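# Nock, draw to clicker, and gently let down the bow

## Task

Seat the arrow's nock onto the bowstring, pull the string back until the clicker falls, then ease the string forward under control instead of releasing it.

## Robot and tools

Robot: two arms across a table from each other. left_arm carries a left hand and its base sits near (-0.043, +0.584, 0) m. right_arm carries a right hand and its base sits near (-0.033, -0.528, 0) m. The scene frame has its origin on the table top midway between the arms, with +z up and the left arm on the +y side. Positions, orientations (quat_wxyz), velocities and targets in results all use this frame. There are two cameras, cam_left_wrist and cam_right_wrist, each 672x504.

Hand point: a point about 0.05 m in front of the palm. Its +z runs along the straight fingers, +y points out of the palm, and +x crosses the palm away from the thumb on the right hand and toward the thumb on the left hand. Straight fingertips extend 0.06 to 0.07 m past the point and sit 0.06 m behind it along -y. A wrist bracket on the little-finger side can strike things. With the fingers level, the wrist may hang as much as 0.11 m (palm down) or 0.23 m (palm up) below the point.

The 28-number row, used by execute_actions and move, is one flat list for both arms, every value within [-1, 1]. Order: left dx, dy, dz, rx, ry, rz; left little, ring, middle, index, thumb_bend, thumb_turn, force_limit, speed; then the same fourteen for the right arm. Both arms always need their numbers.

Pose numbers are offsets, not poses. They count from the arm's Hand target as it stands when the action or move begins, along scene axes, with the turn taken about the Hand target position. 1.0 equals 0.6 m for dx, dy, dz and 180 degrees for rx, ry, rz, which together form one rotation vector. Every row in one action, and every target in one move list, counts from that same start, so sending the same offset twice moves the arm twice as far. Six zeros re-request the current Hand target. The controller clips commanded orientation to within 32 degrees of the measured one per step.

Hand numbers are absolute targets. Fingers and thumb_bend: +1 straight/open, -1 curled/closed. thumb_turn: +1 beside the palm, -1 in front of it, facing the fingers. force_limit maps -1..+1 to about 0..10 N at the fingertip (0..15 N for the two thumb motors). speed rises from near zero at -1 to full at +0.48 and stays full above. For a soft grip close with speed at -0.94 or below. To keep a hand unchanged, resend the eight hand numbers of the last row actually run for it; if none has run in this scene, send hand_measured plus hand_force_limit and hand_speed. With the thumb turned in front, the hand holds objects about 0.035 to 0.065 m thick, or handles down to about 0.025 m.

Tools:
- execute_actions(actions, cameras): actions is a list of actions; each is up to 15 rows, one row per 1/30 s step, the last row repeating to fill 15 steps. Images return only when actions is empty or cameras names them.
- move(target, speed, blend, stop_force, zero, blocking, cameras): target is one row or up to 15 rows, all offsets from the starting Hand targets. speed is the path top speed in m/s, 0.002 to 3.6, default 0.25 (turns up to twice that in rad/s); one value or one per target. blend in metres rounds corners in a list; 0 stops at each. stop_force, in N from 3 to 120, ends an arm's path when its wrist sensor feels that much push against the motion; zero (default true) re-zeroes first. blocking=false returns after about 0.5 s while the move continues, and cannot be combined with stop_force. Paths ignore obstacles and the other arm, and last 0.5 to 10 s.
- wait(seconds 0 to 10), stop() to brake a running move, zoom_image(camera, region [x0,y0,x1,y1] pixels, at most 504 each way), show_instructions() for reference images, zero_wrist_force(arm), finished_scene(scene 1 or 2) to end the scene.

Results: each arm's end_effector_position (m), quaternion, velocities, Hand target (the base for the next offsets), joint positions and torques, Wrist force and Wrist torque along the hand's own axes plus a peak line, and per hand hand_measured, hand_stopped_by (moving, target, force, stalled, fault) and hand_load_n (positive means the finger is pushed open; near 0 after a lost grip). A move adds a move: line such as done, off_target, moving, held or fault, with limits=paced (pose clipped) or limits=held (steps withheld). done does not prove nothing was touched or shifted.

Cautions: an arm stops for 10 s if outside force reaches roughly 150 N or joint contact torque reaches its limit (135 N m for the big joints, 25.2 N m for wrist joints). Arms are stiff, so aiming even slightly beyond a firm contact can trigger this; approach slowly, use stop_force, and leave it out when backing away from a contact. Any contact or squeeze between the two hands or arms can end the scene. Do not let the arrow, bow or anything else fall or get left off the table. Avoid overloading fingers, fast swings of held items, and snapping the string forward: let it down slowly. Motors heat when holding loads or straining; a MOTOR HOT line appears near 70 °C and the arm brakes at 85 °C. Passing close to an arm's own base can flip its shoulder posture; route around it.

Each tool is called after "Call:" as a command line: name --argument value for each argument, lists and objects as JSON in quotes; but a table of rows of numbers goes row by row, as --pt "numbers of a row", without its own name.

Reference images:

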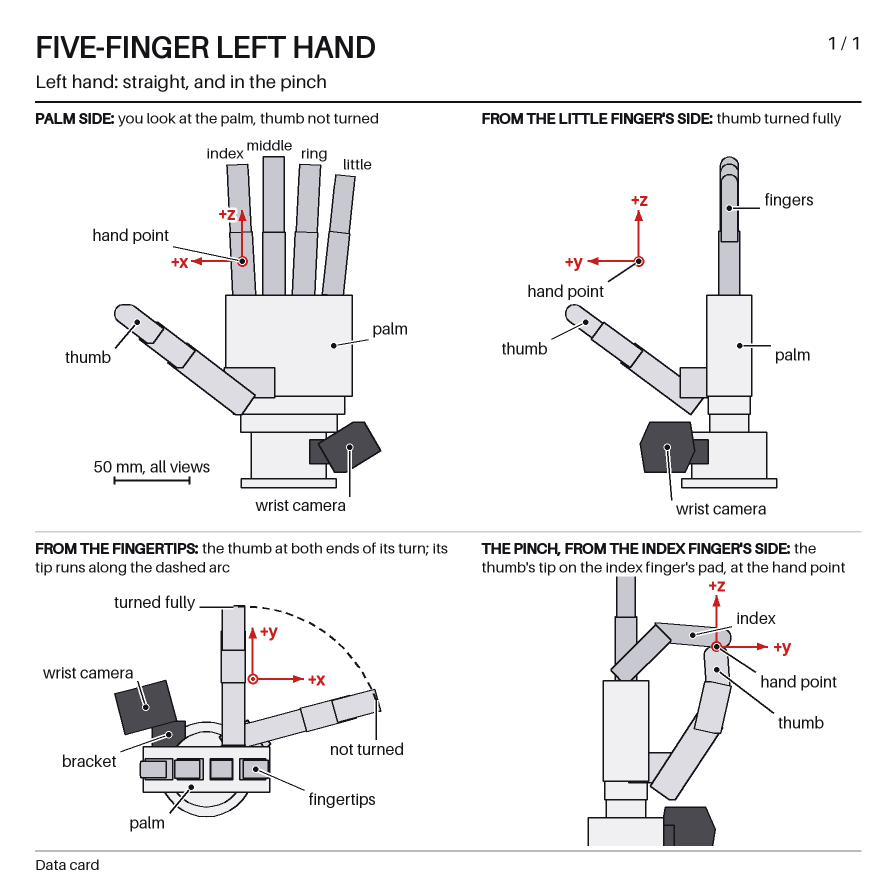

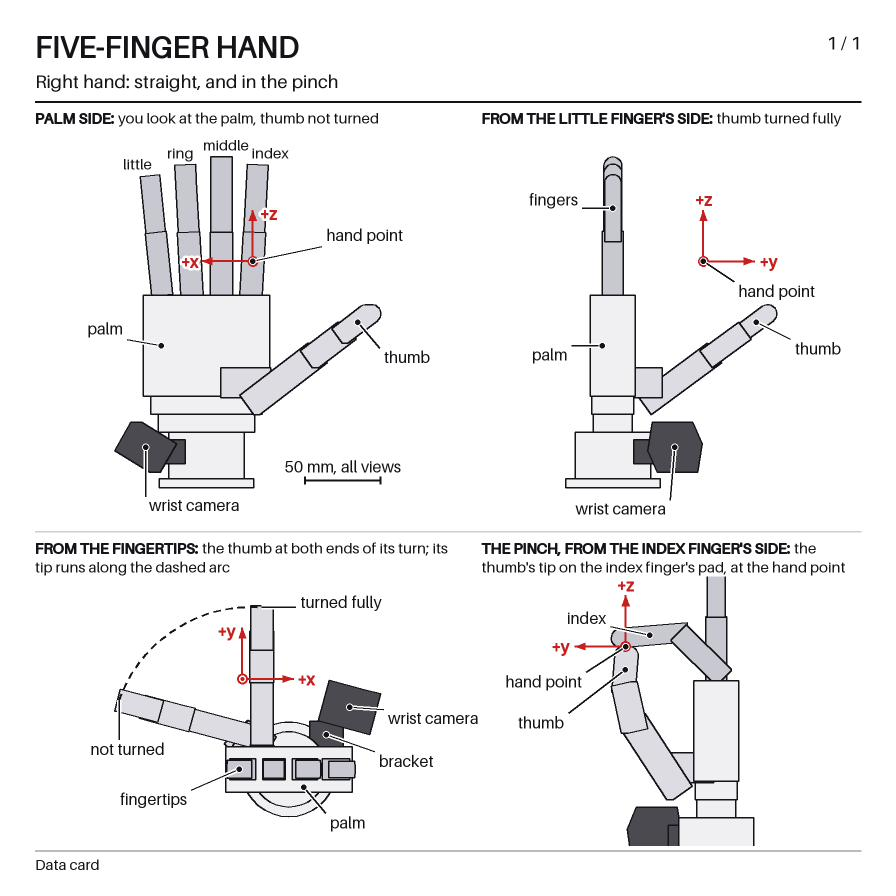

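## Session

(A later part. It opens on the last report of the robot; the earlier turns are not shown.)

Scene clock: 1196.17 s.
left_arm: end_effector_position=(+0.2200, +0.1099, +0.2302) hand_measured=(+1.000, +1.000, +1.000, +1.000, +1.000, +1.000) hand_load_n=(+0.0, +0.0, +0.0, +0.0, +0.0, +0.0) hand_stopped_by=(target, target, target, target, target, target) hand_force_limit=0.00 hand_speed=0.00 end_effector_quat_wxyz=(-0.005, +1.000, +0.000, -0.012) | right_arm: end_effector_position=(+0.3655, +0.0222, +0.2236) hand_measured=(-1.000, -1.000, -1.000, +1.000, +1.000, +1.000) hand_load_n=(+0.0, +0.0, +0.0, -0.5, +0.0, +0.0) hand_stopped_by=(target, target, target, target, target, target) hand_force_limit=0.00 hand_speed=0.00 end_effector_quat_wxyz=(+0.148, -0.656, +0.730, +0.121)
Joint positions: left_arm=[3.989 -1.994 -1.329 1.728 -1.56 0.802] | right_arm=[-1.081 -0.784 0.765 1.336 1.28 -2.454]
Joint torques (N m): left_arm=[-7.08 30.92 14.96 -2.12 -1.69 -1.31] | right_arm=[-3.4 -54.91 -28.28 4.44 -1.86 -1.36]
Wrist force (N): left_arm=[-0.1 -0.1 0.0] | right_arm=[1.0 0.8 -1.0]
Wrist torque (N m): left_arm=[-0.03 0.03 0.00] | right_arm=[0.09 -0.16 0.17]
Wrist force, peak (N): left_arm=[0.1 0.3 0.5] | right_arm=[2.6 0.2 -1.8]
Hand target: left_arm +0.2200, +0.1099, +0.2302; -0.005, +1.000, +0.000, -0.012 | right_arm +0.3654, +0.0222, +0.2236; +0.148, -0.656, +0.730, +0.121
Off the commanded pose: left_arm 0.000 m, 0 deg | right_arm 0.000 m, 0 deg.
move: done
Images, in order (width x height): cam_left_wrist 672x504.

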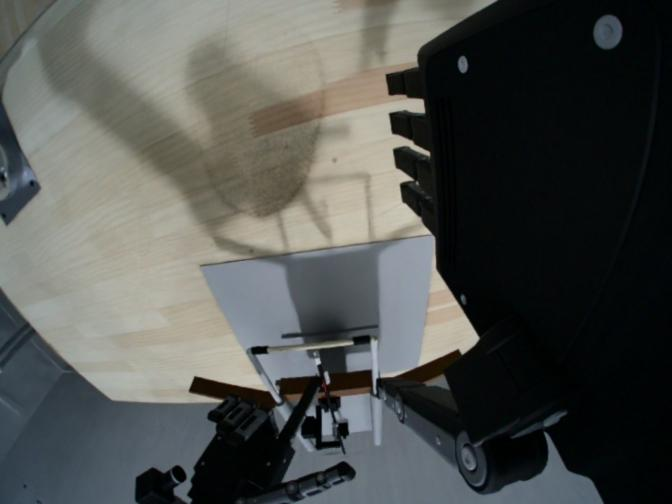

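Call:
move --pt "0 0 0 0 0 0 1 1 1 1 1 1 0 0 0 -0.02 0.005 0 0 0 -1 -1 -1 1 1 1 0 0" --pt "0 0 0 0 0 0 1 1 1 1 1 1 0 0 0.03 -0.02 0.0583 0 0 0 -1 -1 -1 1 1 1 0 0" --pt "0 0 0 0 0 0 1 1 1 1 1 1 0 0 0.0672 0.009 0.0583 0 0 0 -1 -1 -1 1 1 1 0 0" --speed 0.08 --blend '[0.008,0.008,0]' --cameras '["cam_left_wrist"]'

Call:
zoom_image --camera "cam_left_wrist" --region '[295, 345, 355, 405]'

Scene clock: 1230.80 s.
left_arm: end_effector_position=(+0.2200, +0.1099, +0.2302) hand_measured=(+1.000, +1.000, +1.000, +1.000, +1.000, +1.000) hand_load_n=(+0.0, +0.0, +0.0, +0.0, +0.0, +0.0) hand_stopped_by=(target, target, target, target, target, target) hand_force_limit=0.00 hand_speed=0.00 end_effector_quat_wxyz=(-0.005, +1.000, +0.000, -0.012) | right_arm: end_effector_position=(+0.4057, +0.0276, +0.2586) hand_measured=(-1.000, -1.000, -1.000, +1.000, +1.000, +1.000) hand_load_n=(+0.0, +0.0, +0.0, +0.0, +0.0, +0.0) hand_stopped_by=(target, target, target, target, target, target) hand_force_limit=0.00 hand_speed=0.00 end_effector_quat_wxyz=(+0.148, -0.656, +0.730, +0.121)
Joint positions: left_arm=[3.989 -1.994 -1.329 1.728 -1.56 0.802] | right_arm=[-1.107 -0.615 0.366 1.574 1.273 -2.48]
Joint torques (N m): left_arm=[-6.28 29.96 14.41 -1.95 -1.86 -1.38] | right_arm=[0.61 -52.54 -27.2 0.12 -0.51 -0.57]
Wrist force (N): left_arm=[-0.1 0.0 0.0] | right_arm=[1.4 0.5 0.0]
Wrist torque (N m): left_arm=[0.00 0.02 0.00] | right_arm=[0.05 -0.19 0.21]
Wrist force, peak (N): left_arm=[0.5 0.2 0.3] | right_arm=[2.1 0.3 -0.4]
Hand target: left_arm +0.2200, +0.1099, +0.2302; -0.005, +1.000, +0.000, -0.012 | right_arm +0.4057, +0.0276, +0.2586; +0.148, -0.656, +0.730, +0.121
Off the commanded pose: left_arm 0.000 m, 0 deg | right_arm 0.000 m, 0 deg.
move: done; blend cut to 0.0062 m at target 1
Images, in order (width x height): cam_left_wrist 672x504.

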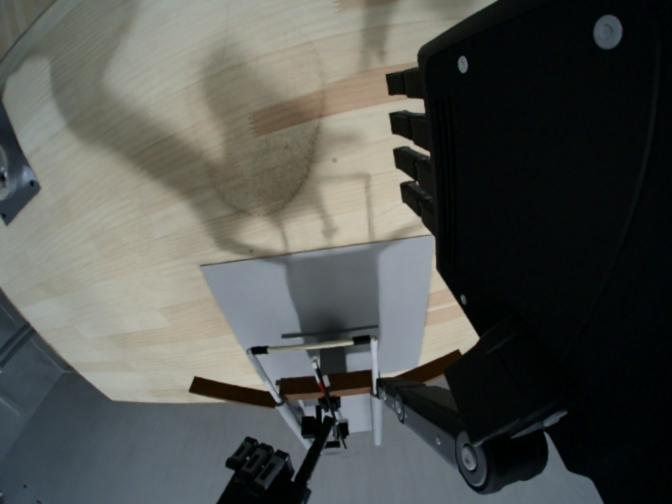

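Scaled by 8.400 from the camera's 672x504 image, which has a finer 960x720 frame.

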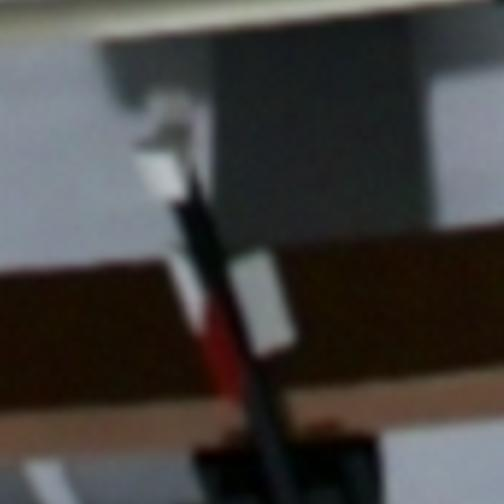

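Call:
move --pt "0 0 0 0 0 0 1 1 1 1 1 1 0 0 -0.0598 -0.0425 0 0 0 0 -1 -1 -1 1 1 1 0 0" --pt "0 0 0 0 0 0 1 1 1 1 1 1 0 0 -0.0598 -0.0425 -0.0525 0 0 0 -1 -1 -1 1 1 1 0 0" --pt "0 0 0 0 0 0 1 1 1 1 1 1 0 0 -0.0598 -0.0083 -0.0525 0 0 0 -1 -1 -1 1 1 1 0 0" --speed '[0.1,0.08,0.02]' --cameras '["cam_left_wrist"]'

Call:
zoom_image --camera "cam_left_wrist" --region '[300, 350, 345, 395]'

Scene clock: 1253.23 s.
left_arm: end_effector_position=(+0.2200, +0.1099, +0.2302) hand_measured=(+1.000, +1.000, +1.000, +1.000, +1.000, +1.000) hand_load_n=(+0.0, +0.0, +0.0, +0.0, +0.0, +0.0) hand_stopped_by=(target, target, target, target, target, target) hand_force_limit=0.00 hand_speed=0.00 end_effector_quat_wxyz=(-0.005, +1.000, +0.000, -0.012) | right_arm: end_effector_position=(+0.3698, +0.0227, +0.2271) hand_measured=(-1.000, -1.000, -1.000, +1.000, +1.000, +1.000) hand_load_n=(+0.0, +0.0, +0.0, +0.0, +0.0, -0.5) hand_stopped_by=(target, target, target, target, target, target) hand_force_limit=0.00 hand_speed=0.00 end_effector_quat_wxyz=(+0.148, -0.656, +0.730, +0.121)
Joint positions: left_arm=[3.989 -1.994 -1.329 1.728 -1.56 0.802] | right_arm=[-1.084 -0.771 0.734 1.356 1.279 -2.457]
Joint torques (N m): left_arm=[-6.24 31.49 15.1 -2.15 -1.72 -1.32] | right_arm=[-5.59 -58.6 -11.83 0.89 0.39 -1.82]
Wrist force (N): left_arm=[0.2 0.2 0.1] | right_arm=[1.1 0.3 -0.7]
Wrist torque (N m): left_arm=[0.02 0.00 0.01] | right_arm=[0.06 -0.11 -0.02]
Wrist force, peak (N): left_arm=[0.3 0.2 0.5] | right_arm=[1.7 1.0 -1.0]
Hand target: left_arm +0.2200, +0.1099, +0.2302; -0.005, +1.000, +0.000, -0.012 | right_arm +0.3699, +0.0227, +0.2271; +0.148, -0.656, +0.730, +0.121
Off the commanded pose: left_arm 0.000 m, 0 deg | right_arm 0.000 m, 0 deg.
move: done
Images, in order (width x height): cam_left_wrist 672x504.

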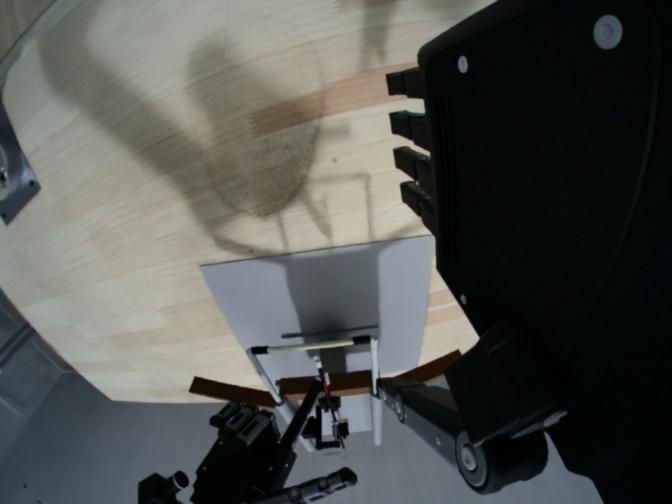

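Scaled by 11.200 from the camera's 672x504 image, which has a finer 960x720 frame.

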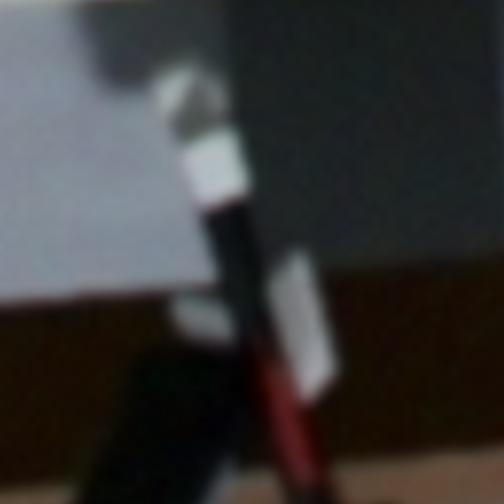

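Call:
move --target '[0,0,0,0,0,0,1,1,1,1,1,1,0,0,0,-0.03,0,0,0,0,-1,-1,-1,1,1,1,0,0]' --speed 0.04 --cameras '["cam_left_wrist"]'

Call:
zoom_image --camera "cam_left_wrist" --region '[300, 350, 345, 395]'

Scene clock: 1259.20 s.
left_arm: end_effector_position=(+0.2200, +0.1099, +0.2302) hand_measured=(+1.000, +1.000, +1.000, +1.000, +1.000, +1.000) hand_load_n=(+0.0, +0.0, +0.0, +0.0, +0.0, +0.0) hand_stopped_by=(target, target, target, target, target, target) hand_force_limit=0.00 hand_speed=0.00 end_effector_quat_wxyz=(-0.005, +1.000, +0.000, -0.012) | right_arm: end_effector_position=(+0.3699, +0.0047, +0.2272) hand_measured=(-1.000, -1.000, -1.000, +1.000, +1.000, +1.000) hand_load_n=(+0.0, +0.5, +0.0, +0.0, +0.0, +0.0) hand_stopped_by=(target, target, target, target, target, target) hand_force_limit=0.00 hand_speed=0.00 end_effector_quat_wxyz=(+0.148, -0.656, +0.730, +0.121)
Joint positions: left_arm=[3.989 -1.994 -1.329 1.728 -1.56 0.802] | right_arm=[-1.111 -0.813 0.809 1.329 1.272 -2.483]
Joint torques (N m): left_arm=[-6.51 30.77 14.86 -2.25 -1.91 -1.2] | right_arm=[5.37 -40.65 -28.28 4.74 0.06 1.48]
Wrist force (N): left_arm=[0.1 0.2 0.1] | right_arm=[1.4 0.3 -0.6]
Wrist torque (N m): left_arm=[0.02 0.01 0.01] | right_arm=[0.07 -0.16 0.12]
Wrist force, peak (N): left_arm=[0.6 0.0 0.2] | right_arm=[1.8 0.4 -1.0]
Hand target: left_arm +0.2200, +0.1099, +0.2302; -0.005, +1.000, +0.000, -0.012 | right_arm +0.3699, +0.0047, +0.2271; +0.148, -0.656, +0.730, +0.121
Off the commanded pose: left_arm 0.000 m, 0 deg | right_arm 0.000 m, 0 deg.
move: done
Images, in order (width x height): cam_left_wrist 672x504.

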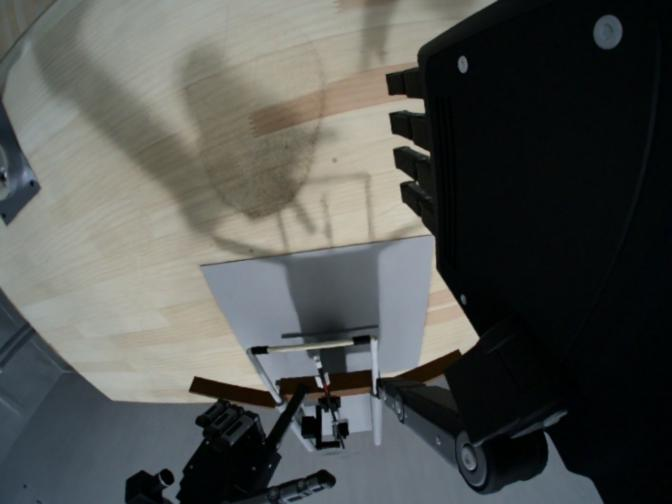

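Scaled by 11.200 from the camera's 672x504 image, which has a finer 960x720 frame.

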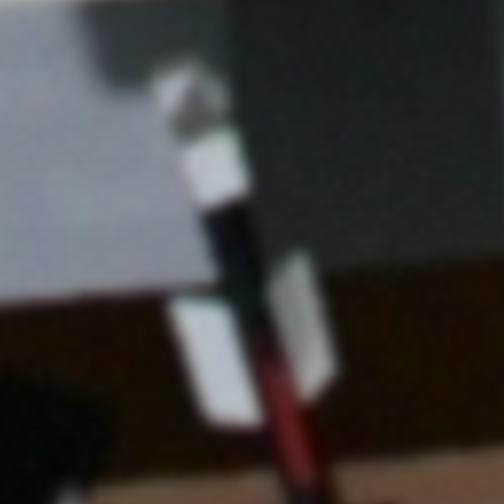

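Call:
move --pt "0 0 0 0 0 0 1 1 1 1 1 1 0 0 0 0.0257 0 0 0 0 -1 -1 -1 1 1 1 0 0" --pt "0 0 0 0 0 0 1 1 1 1 1 1 0 0 0 0.0257 -0.0088 0 0 0 -1 -1 -1 1 1 1 0 0" --pt "0 0 0 0 0 0 1 1 1 1 1 1 0 0 0 0.0237 0.05 0 0 0 -1 -1 -1 1 1 1 0 0" --speed '[0.04,0.02,0.03]' --cameras '["cam_left_wrist"]'

Call:
zoom_image --camera "cam_left_wrist" --region '[300, 350, 345, 395]'

Scene clock: 1278.30 s.
left_arm: end_effector_position=(+0.2200, +0.1099, +0.2302) hand_measured=(+1.000, +1.000, +1.000, +1.000, +1.000, +1.000) hand_load_n=(+0.0, +0.0, +0.0, +0.0, +0.0, +0.0) hand_stopped_by=(target, target, target, target, target, target) hand_force_limit=0.00 hand_speed=0.00 end_effector_quat_wxyz=(-0.005, +1.000, +0.000, -0.012) | right_arm: end_effector_position=(+0.3698, +0.0189, +0.2571) hand_measured=(-1.000, -1.000, -1.000, +1.000, +1.000, +1.000) hand_load_n=(+0.0, +0.0, +0.0, +0.0, +0.0, +0.0) hand_stopped_by=(target, target, target, target, target, target) hand_force_limit=0.00 hand_speed=0.00 end_effector_quat_wxyz=(+0.148, -0.656, +0.730, +0.121) end_effector_velocity=(+0.000, +0.001, -0.001) end_effector_angular_velocity=(+0.002, -0.003, +0.001)
Joint positions: left_arm=[3.989 -1.994 -1.329 1.728 -1.56 0.802] | right_arm=[-1.09 -0.773 0.66 1.433 1.277 -2.462]
Joint velocities: left_arm=[within noise] | right_arm=[0.001 -0.001 0.003 -0.006 0 0]
Joint torques (N m): left_arm=[-6.26 30.66 14.61 -2.33 -1.75 -1.17] | right_arm=[-3.72 -46.49 -12.6 -0.66 -1.44 -1.98]
Wrist force (N): left_arm=[0.0 -0.2 0.3] | right_arm=[1.1 0.5 -0.2]
Wrist torque (N m): left_arm=[-0.05 0.03 0.02] | right_arm=[0.00 -0.16 0.16]
Wrist force, peak (N): left_arm=[0.1 0.6 0.3] | right_arm=[2.5 0.3 -1.6]
Hand target: left_arm +0.2200, +0.1099, +0.2302; -0.005, +1.000, +0.000, -0.012 | right_arm +0.3699, +0.0189, +0.2571; +0.148, -0.656, +0.730, +0.121
Off the commanded pose: left_arm 0.000 m, 0 deg | right_arm 0.000 m, 0 deg.
move: done
Images, in order (width x height): cam_left_wrist 672x504.

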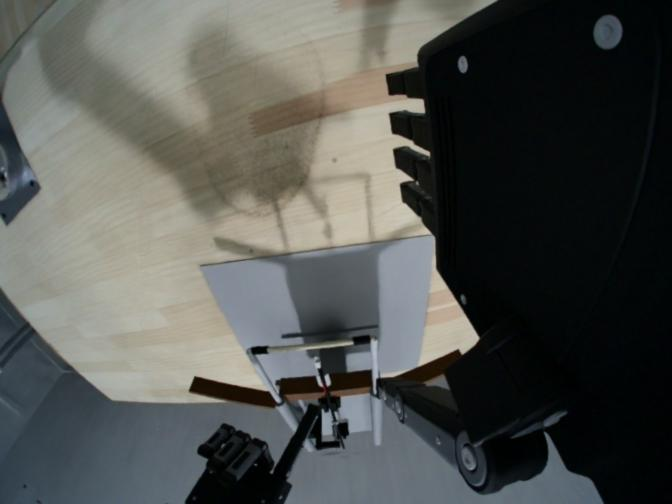

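Scaled by 11.200 from the camera's 672x504 image, which has a finer 960x720 frame.

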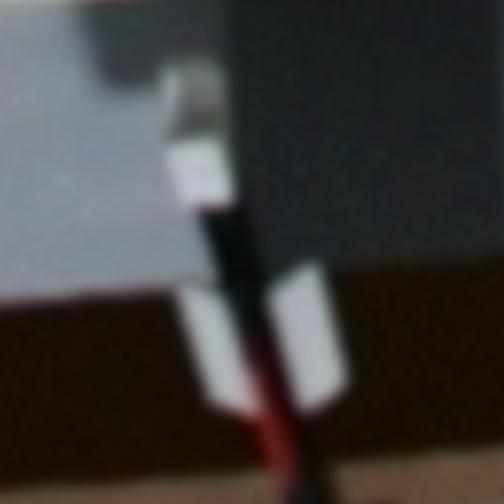

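Call:
move --pt "0 0 0 0 0 0 1 1 1 1 1 1 0 0 0.0633 0.0145 0 0 0 0 -1 -1 -1 1 1 1 0 0" --pt "0 0 0 0 0 0 1 1 1 1 1 1 0 0 0.0633 0.0145 -0.0447 0 0 0 -1 -1 -1 1 1 1 0 0" --speed '[0.06,0.03]' --stop_force 3.5 --cameras '["cam_left_wrist"]'

Call:
zoom_image --camera "cam_left_wrist" --region '[295, 345, 355, 405]'

Scene clock: 1291.67 s.
left_arm: end_effector_position=(+0.2200, +0.1099, +0.2302) hand_measured=(+1.000, +1.000, +1.000, +1.000, +1.000, +1.000) hand_load_n=(+0.0, +0.0, +0.0, +0.0, +0.0, +0.5) hand_stopped_by=(target, target, target, target, target, target) hand_force_limit=0.00 hand_speed=0.00 end_effector_quat_wxyz=(-0.005, +1.000, +0.000, -0.012) | right_arm: end_effector_position=(+0.4078, +0.0276, +0.2303) hand_measured=(-1.000, -1.000, -1.000, +1.000, +1.000, +1.000) hand_load_n=(+0.0, +0.0, +0.0, -0.5, +0.0, +0.0) hand_stopped_by=(target, target, target, target, target, target) hand_force_limit=0.00 hand_speed=0.00 end_effector_quat_wxyz=(+0.148, -0.656, +0.730, +0.121)
Joint positions: left_arm=[3.989 -1.994 -1.329 1.728 -1.56 0.802] | right_arm=[-1.108 -0.639 0.484 1.479 1.273 -2.481]
Joint torques (N m): left_arm=[-5.92 31.05 15.58 -2.37 -1.64 -1.22] | right_arm=[-2.9 -43.9 -27.38 4.49 -0.73 0.79]
Wrist force (N): left_arm=[0.0 -0.1 0.1] | right_arm=[0.5 1.2 -3.0]
Wrist torque (N m): left_arm=[-0.02 0.03 0.00] | right_arm=[0.20 -0.13 0.10]
Wrist force, peak (N): left_arm=[0.0 0.0 0.6] | right_arm=[0.6 1.2 -3.6]
Hand target: left_arm +0.2200, +0.1099, +0.2302; -0.005, +1.000, +0.000, -0.012 | right_arm +0.4078, +0.0276, +0.2303; +0.148, -0.656, +0.730, +0.121
Off the commanded pose: left_arm 0.000 m, 0 deg | right_arm 0.000 m, 0 deg.
move: done
Images, in order (width x height): cam_left_wrist 672x504.

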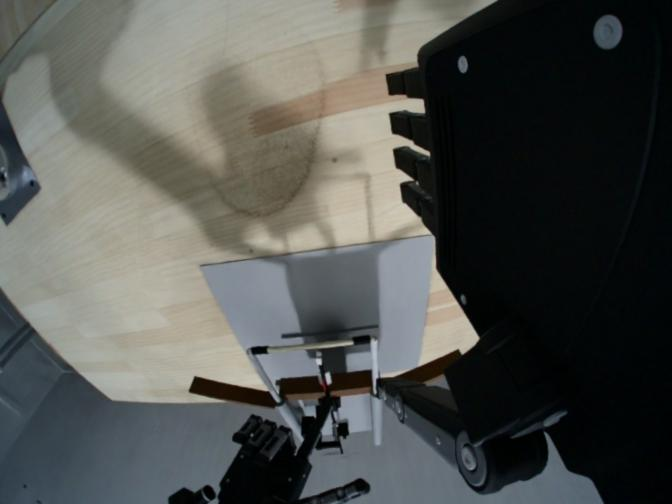

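Scaled by 8.400 from the camera's 672x504 image, which has a finer 960x720 frame.

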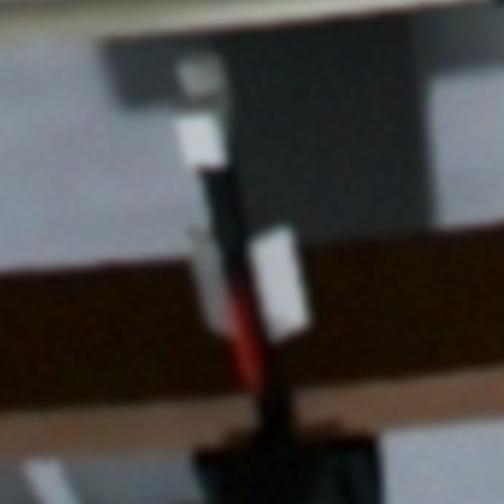

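Call:
move --target '[0,0,0,0,0,0,1,1,1,1,1,1,0,0,0,0,0.003,0,0,0,-1,-1,-1,1,1,1,0,0]' --speed 0.03 --cameras '["cam_left_wrist"]'

Call:
zoom_image --camera "cam_left_wrist" --region '[300, 345, 345, 390]'

Call:
zoom_image --camera "cam_left_wrist" --region '[300, 370, 360, 430]'

Scene clock: 1304.40 s.
left_arm: end_effector_position=(+0.2200, +0.1099, +0.2302) hand_measured=(+1.000, +1.000, +1.000, +1.000, +1.000, +1.000) hand_load_n=(+0.0, +0.0, +0.0, +0.0, -0.5, +0.0) hand_stopped_by=(target, target, target, target, target, target) hand_force_limit=0.00 hand_speed=0.00 end_effector_quat_wxyz=(-0.005, +1.000, +0.000, -0.012) | right_arm: end_effector_position=(+0.4078, +0.0276, +0.2321) hand_measured=(-1.000, -1.000, -1.000, +1.000, +1.000, +1.000) hand_load_n=(+0.0, +0.0, +0.0, +0.0, +0.0, +0.0) hand_stopped_by=(target, target, target, target, target, target) hand_force_limit=0.00 hand_speed=0.00 end_effector_quat_wxyz=(+0.148, -0.656, +0.730, +0.121)
Joint positions: left_arm=[3.989 -1.994 -1.329 1.728 -1.56 0.802] | right_arm=[-1.108 -0.637 0.477 1.485 1.273 -2.481]
Joint torques (N m): left_arm=[-4.94 31.55 15.48 -2.18 -1.55 -1.21] | right_arm=[-2.9 -47.61 -19.9 3.54 0.09 -0.64]
Wrist force (N): left_arm=[-0.1 0.1 0.2] | right_arm=[1.4 0.6 -0.6]
Wrist torque (N m): left_arm=[0.00 0.04 -0.01] | right_arm=[0.07 -0.14 0.15]
Wrist force, peak (N): left_arm=[0.4 0.3 0.4] | right_arm=[0.6 1.3 -3.7]
Hand target: left_arm +0.2200, +0.1099, +0.2302; -0.005, +1.000, +0.000, -0.012 | right_arm +0.4078, +0.0276, +0.2321; +0.148, -0.656, +0.730, +0.121
Off the commanded pose: left_arm 0.000 m, 0 deg | right_arm 0.000 m, 0 deg.
move: done
Images, in order (width x height): cam_left_wrist 672x504.

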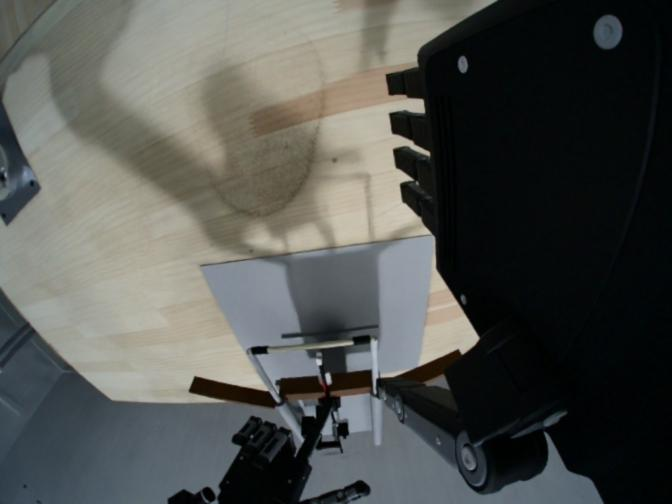

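Scaled by 11.200 from the camera's 672x504 image, which has a finer 960x720 frame.

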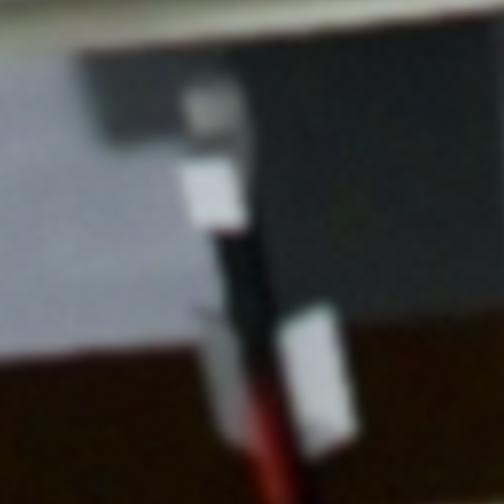

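Scaled by 8.400 from the camera's 672x504 image, which has a finer 960x720 frame.

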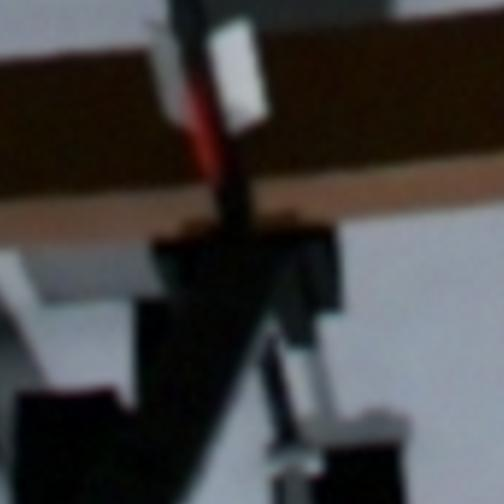

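Call:
move --pt "0 0 0 0 0 0 1 1 1 1 1 1 0 0 0 0.0017 -0.001 0 0 0 -1 -1 -1 1 1 1 0 0" --pt "0 0 0 0 0 0 1 1 1 1 1 1 0 0 -0.0332 0.0052 -0.001 0 0 0 -1 -1 -1 1 1 1 0 0" --speed '[0.03,0.03]' --stop_force 3.5 --cameras '["cam_left_wrist"]'

Call:
zoom_image --camera "cam_left_wrist" --region '[300, 345, 345, 390]'

Scene clock: 1322.83 s.
left_arm: end_effector_position=(+0.2200, +0.1099, +0.2302) hand_measured=(+1.000, +1.000, +1.000, +1.000, +1.000, +1.000) hand_load_n=(+0.0, +0.0, +0.0, +0.0, +0.0, +0.0) hand_stopped_by=(target, target, target, target, target, target) hand_force_limit=0.00 hand_speed=0.00 end_effector_quat_wxyz=(-0.005, +1.000, +0.000, -0.012) | right_arm: end_effector_position=(+0.3879, +0.0307, +0.2315) hand_measured=(-1.000, -1.000, -1.000, +1.000, +1.000, +1.000) hand_load_n=(+0.0, +0.0, +0.0, +0.0, +0.0, +0.0) hand_stopped_by=(target, target, target, target, target, target) hand_force_limit=0.00 hand_speed=0.00 end_effector_quat_wxyz=(+0.148, -0.656, +0.730, +0.121)
Joint positions: left_arm=[3.989 -1.994 -1.329 1.728 -1.56 0.802] | right_arm=[-1.088 -0.697 0.589 1.428 1.278 -2.461]
Joint torques (N m): left_arm=[-5.02 31.61 15.78 -2.47 -1.52 -1.19] | right_arm=[-5.66 -44.23 -27.22 4.68 -0.9 -1.97]
Wrist force (N): left_arm=[-0.2 -0.1 -0.1] | right_arm=[1.5 0.4 -0.4]
Wrist torque (N m): left_arm=[-0.01 0.05 0.00] | right_arm=[0.06 -0.25 0.04]
Wrist force, peak (N): left_arm=[0.1 0.3 0.7] | right_arm=[1.6 0.5 -0.6]
Hand target: left_arm +0.2200, +0.1099, +0.2302; -0.005, +1.000, +0.000, -0.012 | right_arm +0.3879, +0.0307, +0.2315; +0.148, -0.656, +0.730, +0.121
Off the commanded pose: left_arm 0.000 m, 0 deg | right_arm 0.000 m, 0 deg.
move: done
Images, in order (width x height): cam_left_wrist 672x504.

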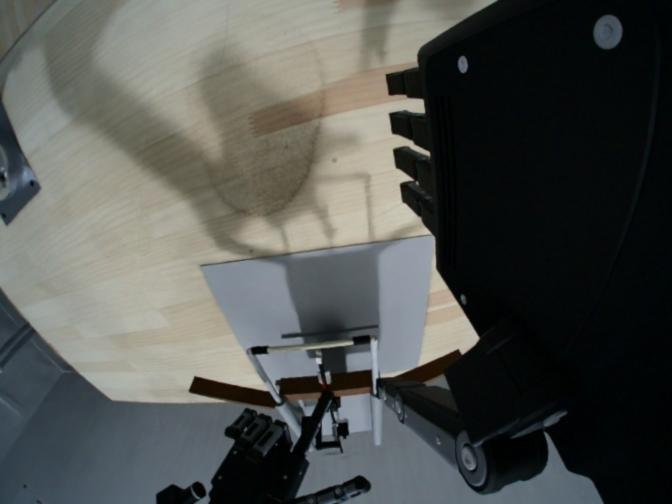

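Scaled by 11.200 from the camera's 672x504 image, which has a finer 960x720 frame.

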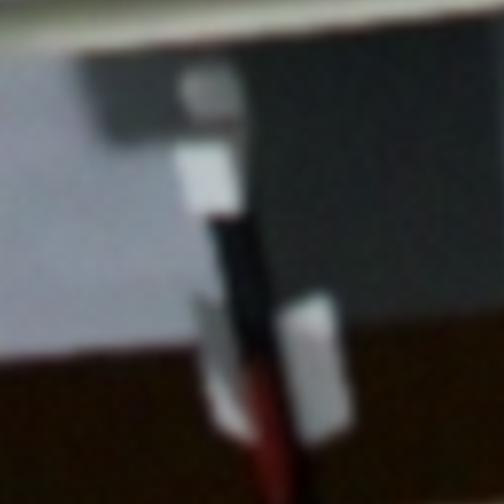

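Call:
move --target '[0,0,0,0,0,0,1,1,1,1,1,1,0,0,-0.0183,0.0019,0,0,0,0,-1,-1,-1,1,1,1,0,0]' --speed 0.025 --stop_force 3.5 --cameras '["cam_left_wrist"]'

Call:
zoom_image --camera "cam_left_wrist" --region '[300, 340, 345, 385]'

Scene clock: 1330.17 s.
left_arm: end_effector_position=(+0.2200, +0.1099, +0.2302) hand_measured=(+1.000, +1.000, +1.000, +1.000, +1.000, +1.000) hand_load_n=(+0.0, +0.0, +0.0, +0.0, +0.0, -0.5) hand_stopped_by=(target, target, target, target, target, target) hand_force_limit=0.00 hand_speed=0.00 end_effector_quat_wxyz=(-0.005, +1.000, +0.000, -0.012) | right_arm: end_effector_position=(+0.3769, +0.0318, +0.2315) hand_measured=(-1.000, -1.000, -1.000, +1.000, +1.000, +1.000) hand_load_n=(+0.0, +0.0, +0.0, +0.0, +0.0, +0.0) hand_stopped_by=(target, target, target, target, target, target) hand_force_limit=0.00 hand_speed=0.00 end_effector_quat_wxyz=(+0.148, -0.656, +0.730, +0.121)
Joint positions: left_arm=[3.989 -1.994 -1.329 1.728 -1.56 0.802] | right_arm=[-1.077 -0.727 0.643 1.4 1.281 -2.45]
Joint torques (N m): left_arm=[-5.55 31.67 15.6 -2.5 -1.47 -1.21] | right_arm=[-5.66 -44.01 -28.52 4.61 -0.91 -2.05]
Wrist force (N): left_arm=[0.3 0.2 0.4] | right_arm=[1.1 0.1 -0.1]
Wrist torque (N m): left_arm=[0.00 -0.01 0.02] | right_arm=[-0.01 -0.19 -0.03]
Wrist force, peak (N): left_arm=[0.4 0.2 0.5] | right_arm=[1.6 0.6 -0.5]
Hand target: left_arm +0.2200, +0.1099, +0.2302; -0.005, +1.000, +0.000, -0.012 | right_arm +0.3769, +0.0318, +0.2315; +0.148, -0.656, +0.730, +0.121
Off the commanded pose: left_arm 0.000 m, 0 deg | right_arm 0.000 m, 0 deg.
move: done
Images, in order (width x height): cam_left_wrist 672x504.

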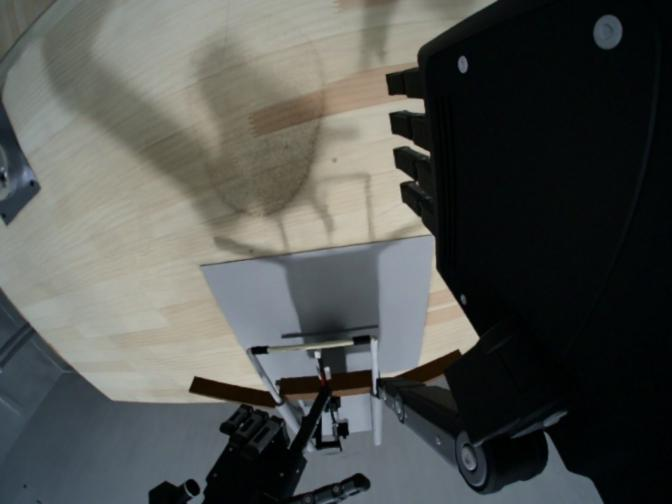

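Scaled by 11.200 from the camera's 672x504 image, which has a finer 960x720 frame.

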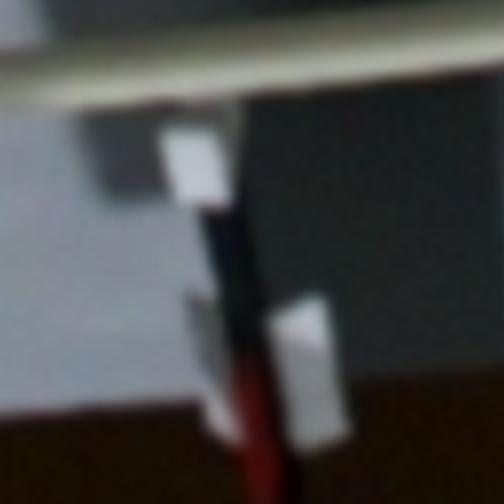

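Call:
move --target '[0,0,0,0,0,0,1,1,1,1,1,1,0,0,-0.0116,0.0012,0,0,0,0,-1,-1,-1,1,1,1,0,0]' --speed 0.025 --stop_force 3.5 --cameras '["cam_left_wrist"]'

Call:
zoom_image --camera "cam_left_wrist" --region '[300, 340, 345, 385]'

Scene clock: 1336.30 s.
left_arm: end_effector_position=(+0.2200, +0.1099, +0.2302) hand_measured=(+1.000, +1.000, +1.000, +1.000, +1.000, +1.000) hand_load_n=(+0.0, +0.0, +0.0, +0.0, +0.0, +0.0) hand_stopped_by=(target, target, target, target, target, target) hand_force_limit=0.00 hand_speed=0.00 end_effector_quat_wxyz=(-0.005, +1.000, +0.000, -0.012) | right_arm: end_effector_position=(+0.3700, +0.0326, +0.2315) hand_measured=(-1.000, -1.000, -1.000, +1.000, +1.000, +1.000) hand_load_n=(+0.0, +0.0, +0.0, +0.0, +0.0, +0.0) hand_stopped_by=(target, target, target, target, target, target) hand_force_limit=0.00 hand_speed=0.00 end_effector_quat_wxyz=(+0.148, -0.656, +0.730, +0.121)
Joint positions: left_arm=[3.989 -1.994 -1.329 1.728 -1.56 0.802] | right_arm=[-1.07 -0.745 0.675 1.385 1.282 -2.443]
Joint torques (N m): left_arm=[-5.76 32.28 16.31 -2.51 -1.52 -1.21] | right_arm=[-5.66 -43.12 -27.86 4.73 -1.1 -1.68]
Wrist force (N): left_arm=[0.2 0.1 0.1] | right_arm=[1.0 0.0 -0.1]
Wrist torque (N m): left_arm=[0.02 -0.01 0.02] | right_arm=[-0.02 -0.15 -0.07]
Wrist force, peak (N): left_arm=[0.0 0.1 0.6] | right_arm=[1.4 0.2 -0.2]
Hand target: left_arm +0.2200, +0.1099, +0.2302; -0.005, +1.000, +0.000, -0.012 | right_arm +0.3700, +0.0326, +0.2315; +0.148, -0.656, +0.730, +0.121
Off the commanded pose: left_arm 0.000 m, 0 deg | right_arm 0.000 m, 0 deg.
move: done
Images, in order (width x height): cam_left_wrist 672x504.

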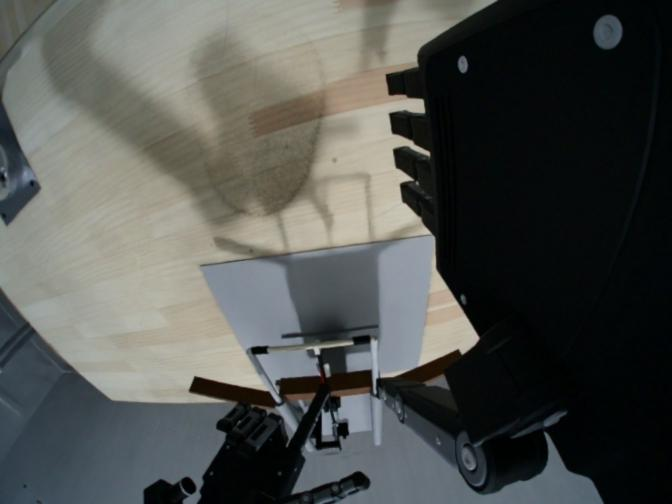

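Scaled by 11.200 from the camera's 672x504 image, which has a finer 960x720 frame.

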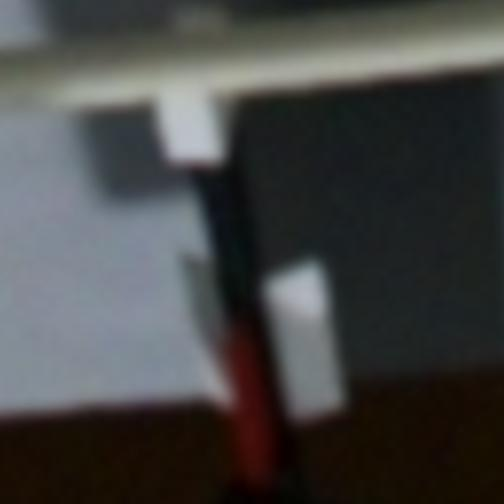

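Call:
move --target '[0,0,0,0,0,0,1,1,1,1,1,1,0,0,-0.0133,0.0014,0,0,0,0,-1,-1,-1,1,1,1,0,0]' --speed 0.02 --stop_force 4 --cameras '["cam_left_wrist"]'

Call:
zoom_image --camera "cam_left_wrist" --region '[300, 340, 345, 385]'

Scene clock: 1348.73 s.
left_arm: end_effector_position=(+0.2200, +0.1099, +0.2302) hand_measured=(+1.000, +1.000, +1.000, +1.000, +1.000, +1.000) hand_load_n=(-0.5, +0.0, +0.0, +0.0, +0.0, +0.0) hand_stopped_by=(target, target, target, target, target, target) hand_force_limit=0.00 hand_speed=0.00 end_effector_quat_wxyz=(-0.005, +1.000, +0.000, -0.012) | right_arm: end_effector_position=(+0.3620, +0.0334, +0.2315) hand_measured=(-1.000, -1.000, -1.000, +1.000, +1.000, +1.000) hand_load_n=(+0.0, +0.0, +0.0, +0.0, +0.0, +0.0) hand_stopped_by=(target, target, target, target, target, target) hand_force_limit=0.00 hand_speed=0.00 end_effector_quat_wxyz=(+0.148, -0.656, +0.730, +0.121)
Joint positions: left_arm=[3.989 -1.994 -1.329 1.728 -1.56 0.802] | right_arm=[-1.062 -0.765 0.709 1.367 1.284 -2.435]
Joint torques (N m): left_arm=[-4.62 31.83 15.95 -2.57 -1.43 -1.06] | right_arm=[-5.25 -42.64 -28.37 4.67 -1.03 -1.97]
Wrist force (N): left_arm=[0.0 0.0 0.0] | right_arm=[1.1 0.1 -0.5]
Wrist torque (N m): left_arm=[-0.01 0.01 0.01] | right_arm=[-0.01 -0.16 -0.07]
Wrist force, peak (N): left_arm=[0.1 0.5 0.5] | right_arm=[1.0 -1.7 -1.0]
Hand target: left_arm +0.2200, +0.1099, +0.2302; -0.005, +1.000, +0.000, -0.012 | right_arm +0.3620, +0.0334, +0.2315; +0.148, -0.656, +0.730, +0.121
Off the commanded pose: left_arm 0.000 m, 0 deg | right_arm 0.000 m, 0 deg.
move: done
Images, in order (width x height): cam_left_wrist 672x504.

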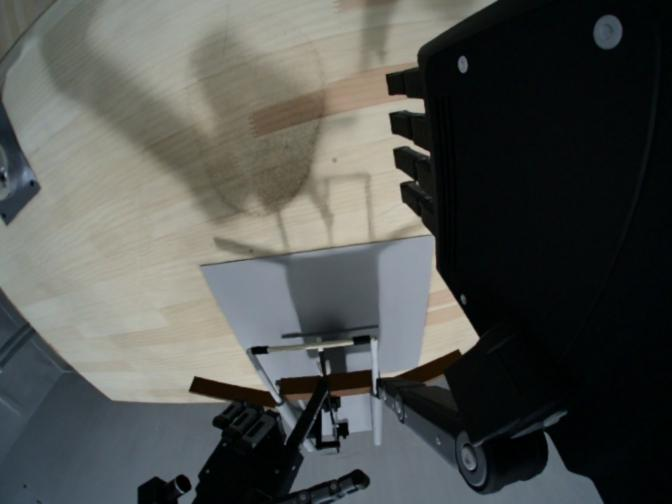

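Scaled by 11.200 from the camera's 672x504 image, which has a finer 960x720 frame.

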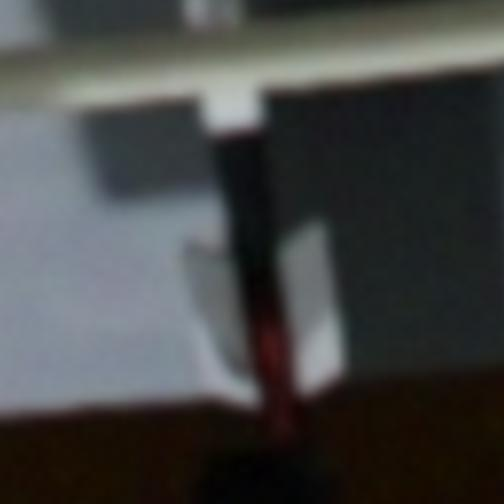

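Call:
move --target '[0,0,0,0,0,0,1,1,1,1,1,1,0,0,-0.0166,0.0017,0,0,0,0,-1,-1,-1,1,1,1,0,0]' --speed 0.015 --stop_force 4 --cameras '["cam_left_wrist"]'

Call:
zoom_image --camera "cam_left_wrist" --region '[300, 330, 345, 375]'

Scene clock: 1357.07 s.
left_arm: end_effector_position=(+0.2200, +0.1099, +0.2302) hand_measured=(+1.000, +1.000, +1.000, +1.000, +1.000, +1.000) hand_load_n=(+0.0, +0.0, +0.0, +0.0, +0.0, +0.0) hand_stopped_by=(target, target, target, target, target, target) hand_force_limit=0.00 hand_speed=0.00 end_effector_quat_wxyz=(-0.005, +1.000, +0.000, -0.012) | right_arm: end_effector_position=(+0.3520, +0.0344, +0.2315) hand_measured=(-1.000, -1.000, -1.000, +1.000, +1.000, +1.000) hand_load_n=(+0.0, +0.0, +0.0, +0.0, +0.0, +0.0) hand_stopped_by=(target, target, target, target, target, target) hand_force_limit=0.00 hand_speed=0.00 end_effector_quat_wxyz=(+0.148, -0.656, +0.730, +0.121)
Joint positions: left_arm=[3.989 -1.994 -1.329 1.728 -1.56 0.802] | right_arm=[-1.052 -0.788 0.749 1.347 1.287 -2.424]
Joint torques (N m): left_arm=[-3.34 32.22 16.11 -2.81 -1.43 -0.97] | right_arm=[-5.76 -42.32 -28.45 4.83 -1.02 -1.77]
Wrist force (N): left_arm=[0.1 0.1 0.2] | right_arm=[1.3 0.1 -0.3]
Wrist torque (N m): left_arm=[0.00 0.00 0.02] | right_arm=[0.03 -0.17 -0.05]
Wrist force, peak (N): left_arm=[0.6 0.1 0.5] | right_arm=[1.6 0.1 -0.4]
Hand target: left_arm +0.2200, +0.1099, +0.2302; -0.005, +1.000, +0.000, -0.012 | right_arm +0.3520, +0.0344, +0.2315; +0.148, -0.656, +0.730, +0.121
Off the commanded pose: left_arm 0.000 m, 0 deg | right_arm 0.000 m, 0 deg.
move: done
Images, in order (width x height): cam_left_wrist 672x504.

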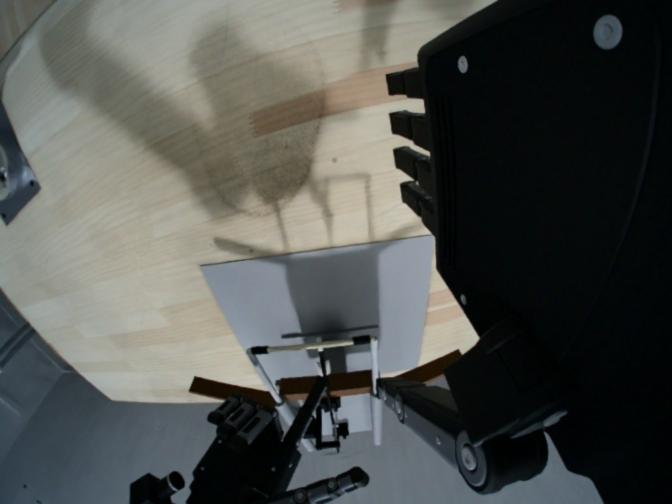

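Scaled by 11.200 from the camera's 672x504 image, which has a finer 960x720 frame.

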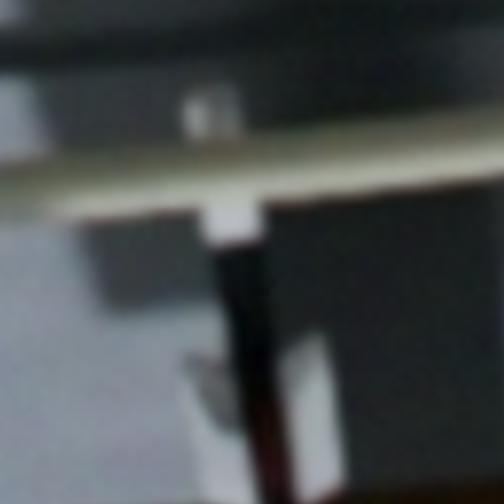

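Call:
zoom_image --camera "cam_left_wrist" --region '[295, 340, 355, 400]'

Scaled by 8.400 from the camera's 672x504 image, which has a finer 960x720 frame.

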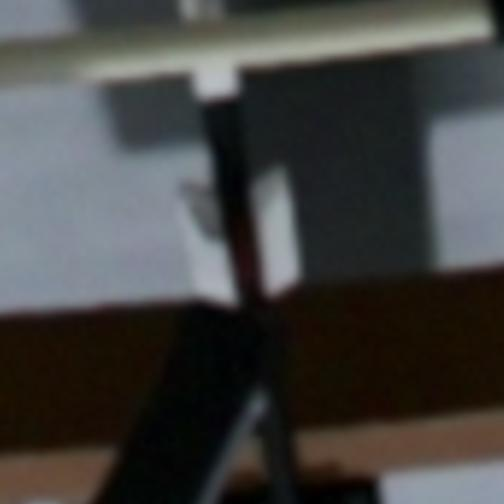

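Call:
zoom_image --camera "cam_left_wrist" --region '[308, 332, 333, 357]'

Scaled by 20.160 from the camera's 672x504 image, which has a finer 960x720 frame.

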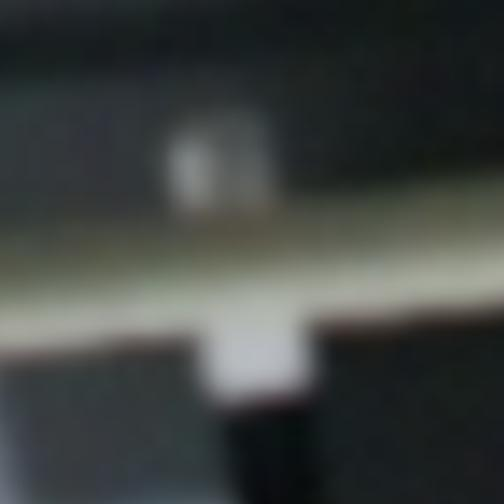

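Call:
move --pt "0.1705 0.189 0.151 0 0 0 1 1 1 1 1 1 0 0 0 -0.008 0.07 0 0 0 -1 -1 -1 1 1 1 0 0" --pt "0.1615 0.245 0.116 -0.25 0 0 1 1 1 1 1 1 0 0 -0.03 -0.05 0.07 0 0 0 -1 -1 -1 1 1 1 0 0" --speed 0.12 --blend '[0.02,0]' --cameras '["cam_left_wrist"]'

Scene clock: 1398.30 s.
left_arm: end_effector_position=(+0.3170, +0.2570, +0.2998) hand_measured=(+1.000, +1.000, +1.000, +1.000, +1.000, +1.000) hand_load_n=(+0.0, +0.0, +0.0, +0.0, +0.0, +0.0) hand_stopped_by=(target, target, target, target, target, target) hand_force_limit=0.00 hand_speed=0.00 end_effector_quat_wxyz=(+0.378, +0.926, -0.004, -0.011) | right_arm: end_effector_position=(+0.3341, +0.0044, +0.2735) hand_measured=(-1.000, -1.000, -1.000, +1.000, +1.000, +1.000) hand_load_n=(+0.5, +0.0, +0.0, +0.0, +0.0, +0.0) hand_stopped_by=(target, target, target, target, target, target) hand_force_limit=0.00 hand_speed=0.00 end_effector_quat_wxyz=(+0.148, -0.656, +0.730, +0.121)
Joint positions: left_arm=[4.833 -1.726 -1.825 1.873 -0.801 1.7] | right_arm=[-1.079 -0.895 0.829 1.383 1.28 -2.452]
Joint torques (N m): left_arm=[-9.15 28.91 16.83 -4.22 0.44 -0.17] | right_arm=[1.95 -38.01 -28.17 3.38 -1.72 -0.22]
Wrist force (N): left_arm=[-0.1 0.7 0.9] | right_arm=[1.4 0.4 -0.4]
Wrist torque (N m): left_arm=[0.08 0.06 0.14] | right_arm=[0.06 -0.20 0.20]
Wrist force, peak (N): left_arm=[0.1 0.9 1.2] | right_arm=[1.7 0.3 -0.4]
Hand target: left_arm +0.3169, +0.2569, +0.2998; +0.378, +0.926, -0.005, -0.011 | right_arm +0.3340, +0.0044, +0.2735; +0.148, -0.656, +0.730, +0.121
Off the commanded pose: left_arm 0.000 m, 0 deg | right_arm 0.000 m, 0 deg.
move: done
Images, in order (width x height): cam_left_wrist 672x504.

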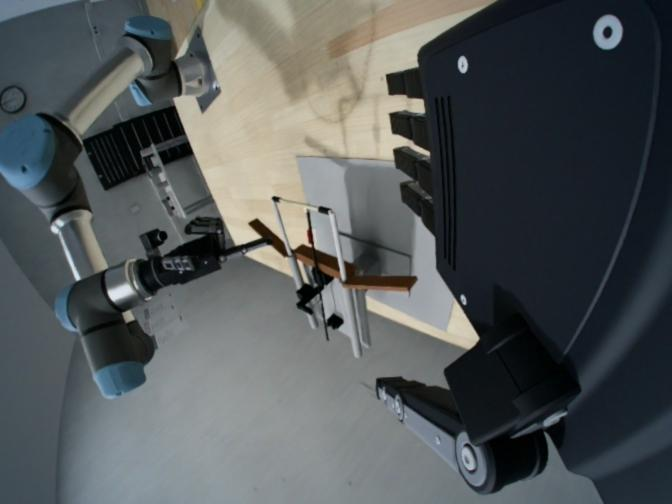

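Call:
zoom_image --camera "cam_left_wrist" --region '[280, 185, 345, 250]'

Call:
zoom_image --camera "cam_left_wrist" --region '[295, 200, 325, 230]'

Call:
zoom_image --camera "cam_left_wrist" --region '[270, 250, 370, 350]'

Scaled by 7.754 from the camera's 672x504 image, which has a finer 960x720 frame.

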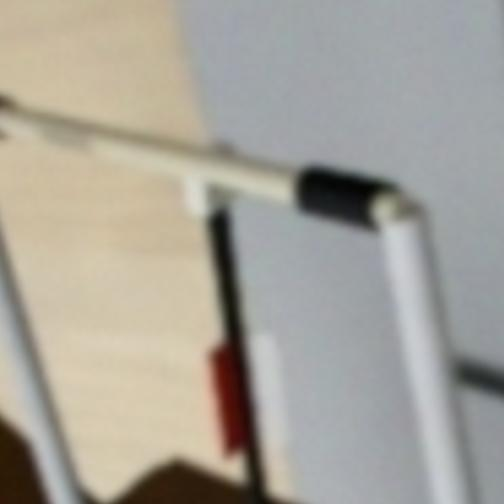

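Scaled by 16.800 from the camera's 672x504 image, which has a finer 960x720 frame.

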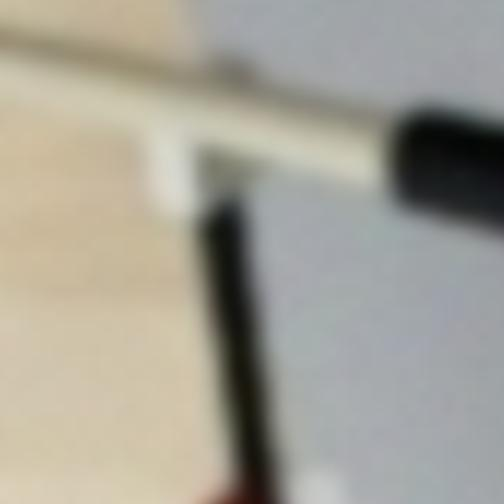

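Scaled by 5.040 from the camera's 672x504 image, which has a finer 960x720 frame.

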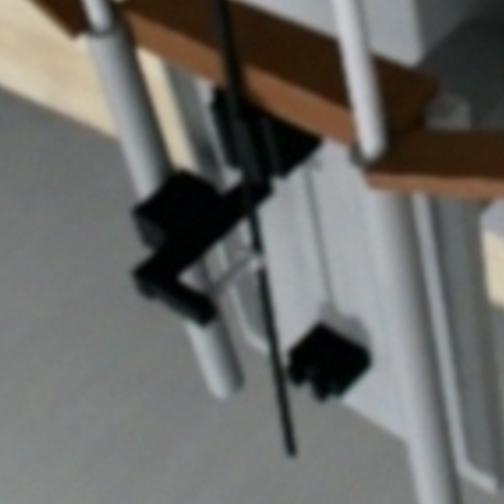

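Call:
zoom_image --camera "cam_left_wrist" --region '[299, 200, 315, 216]'

Scaled by 31.500 from the camera's 672x504 image, which has a finer 960x720 frame.

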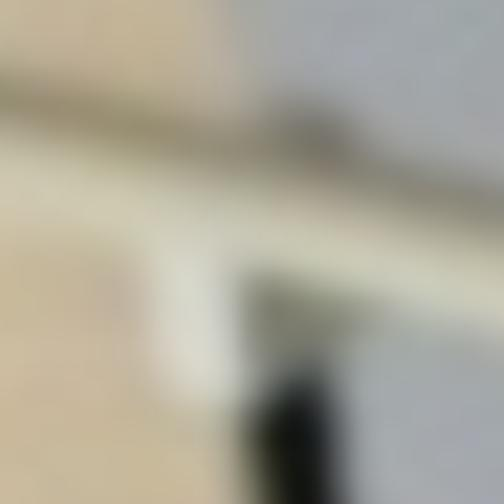

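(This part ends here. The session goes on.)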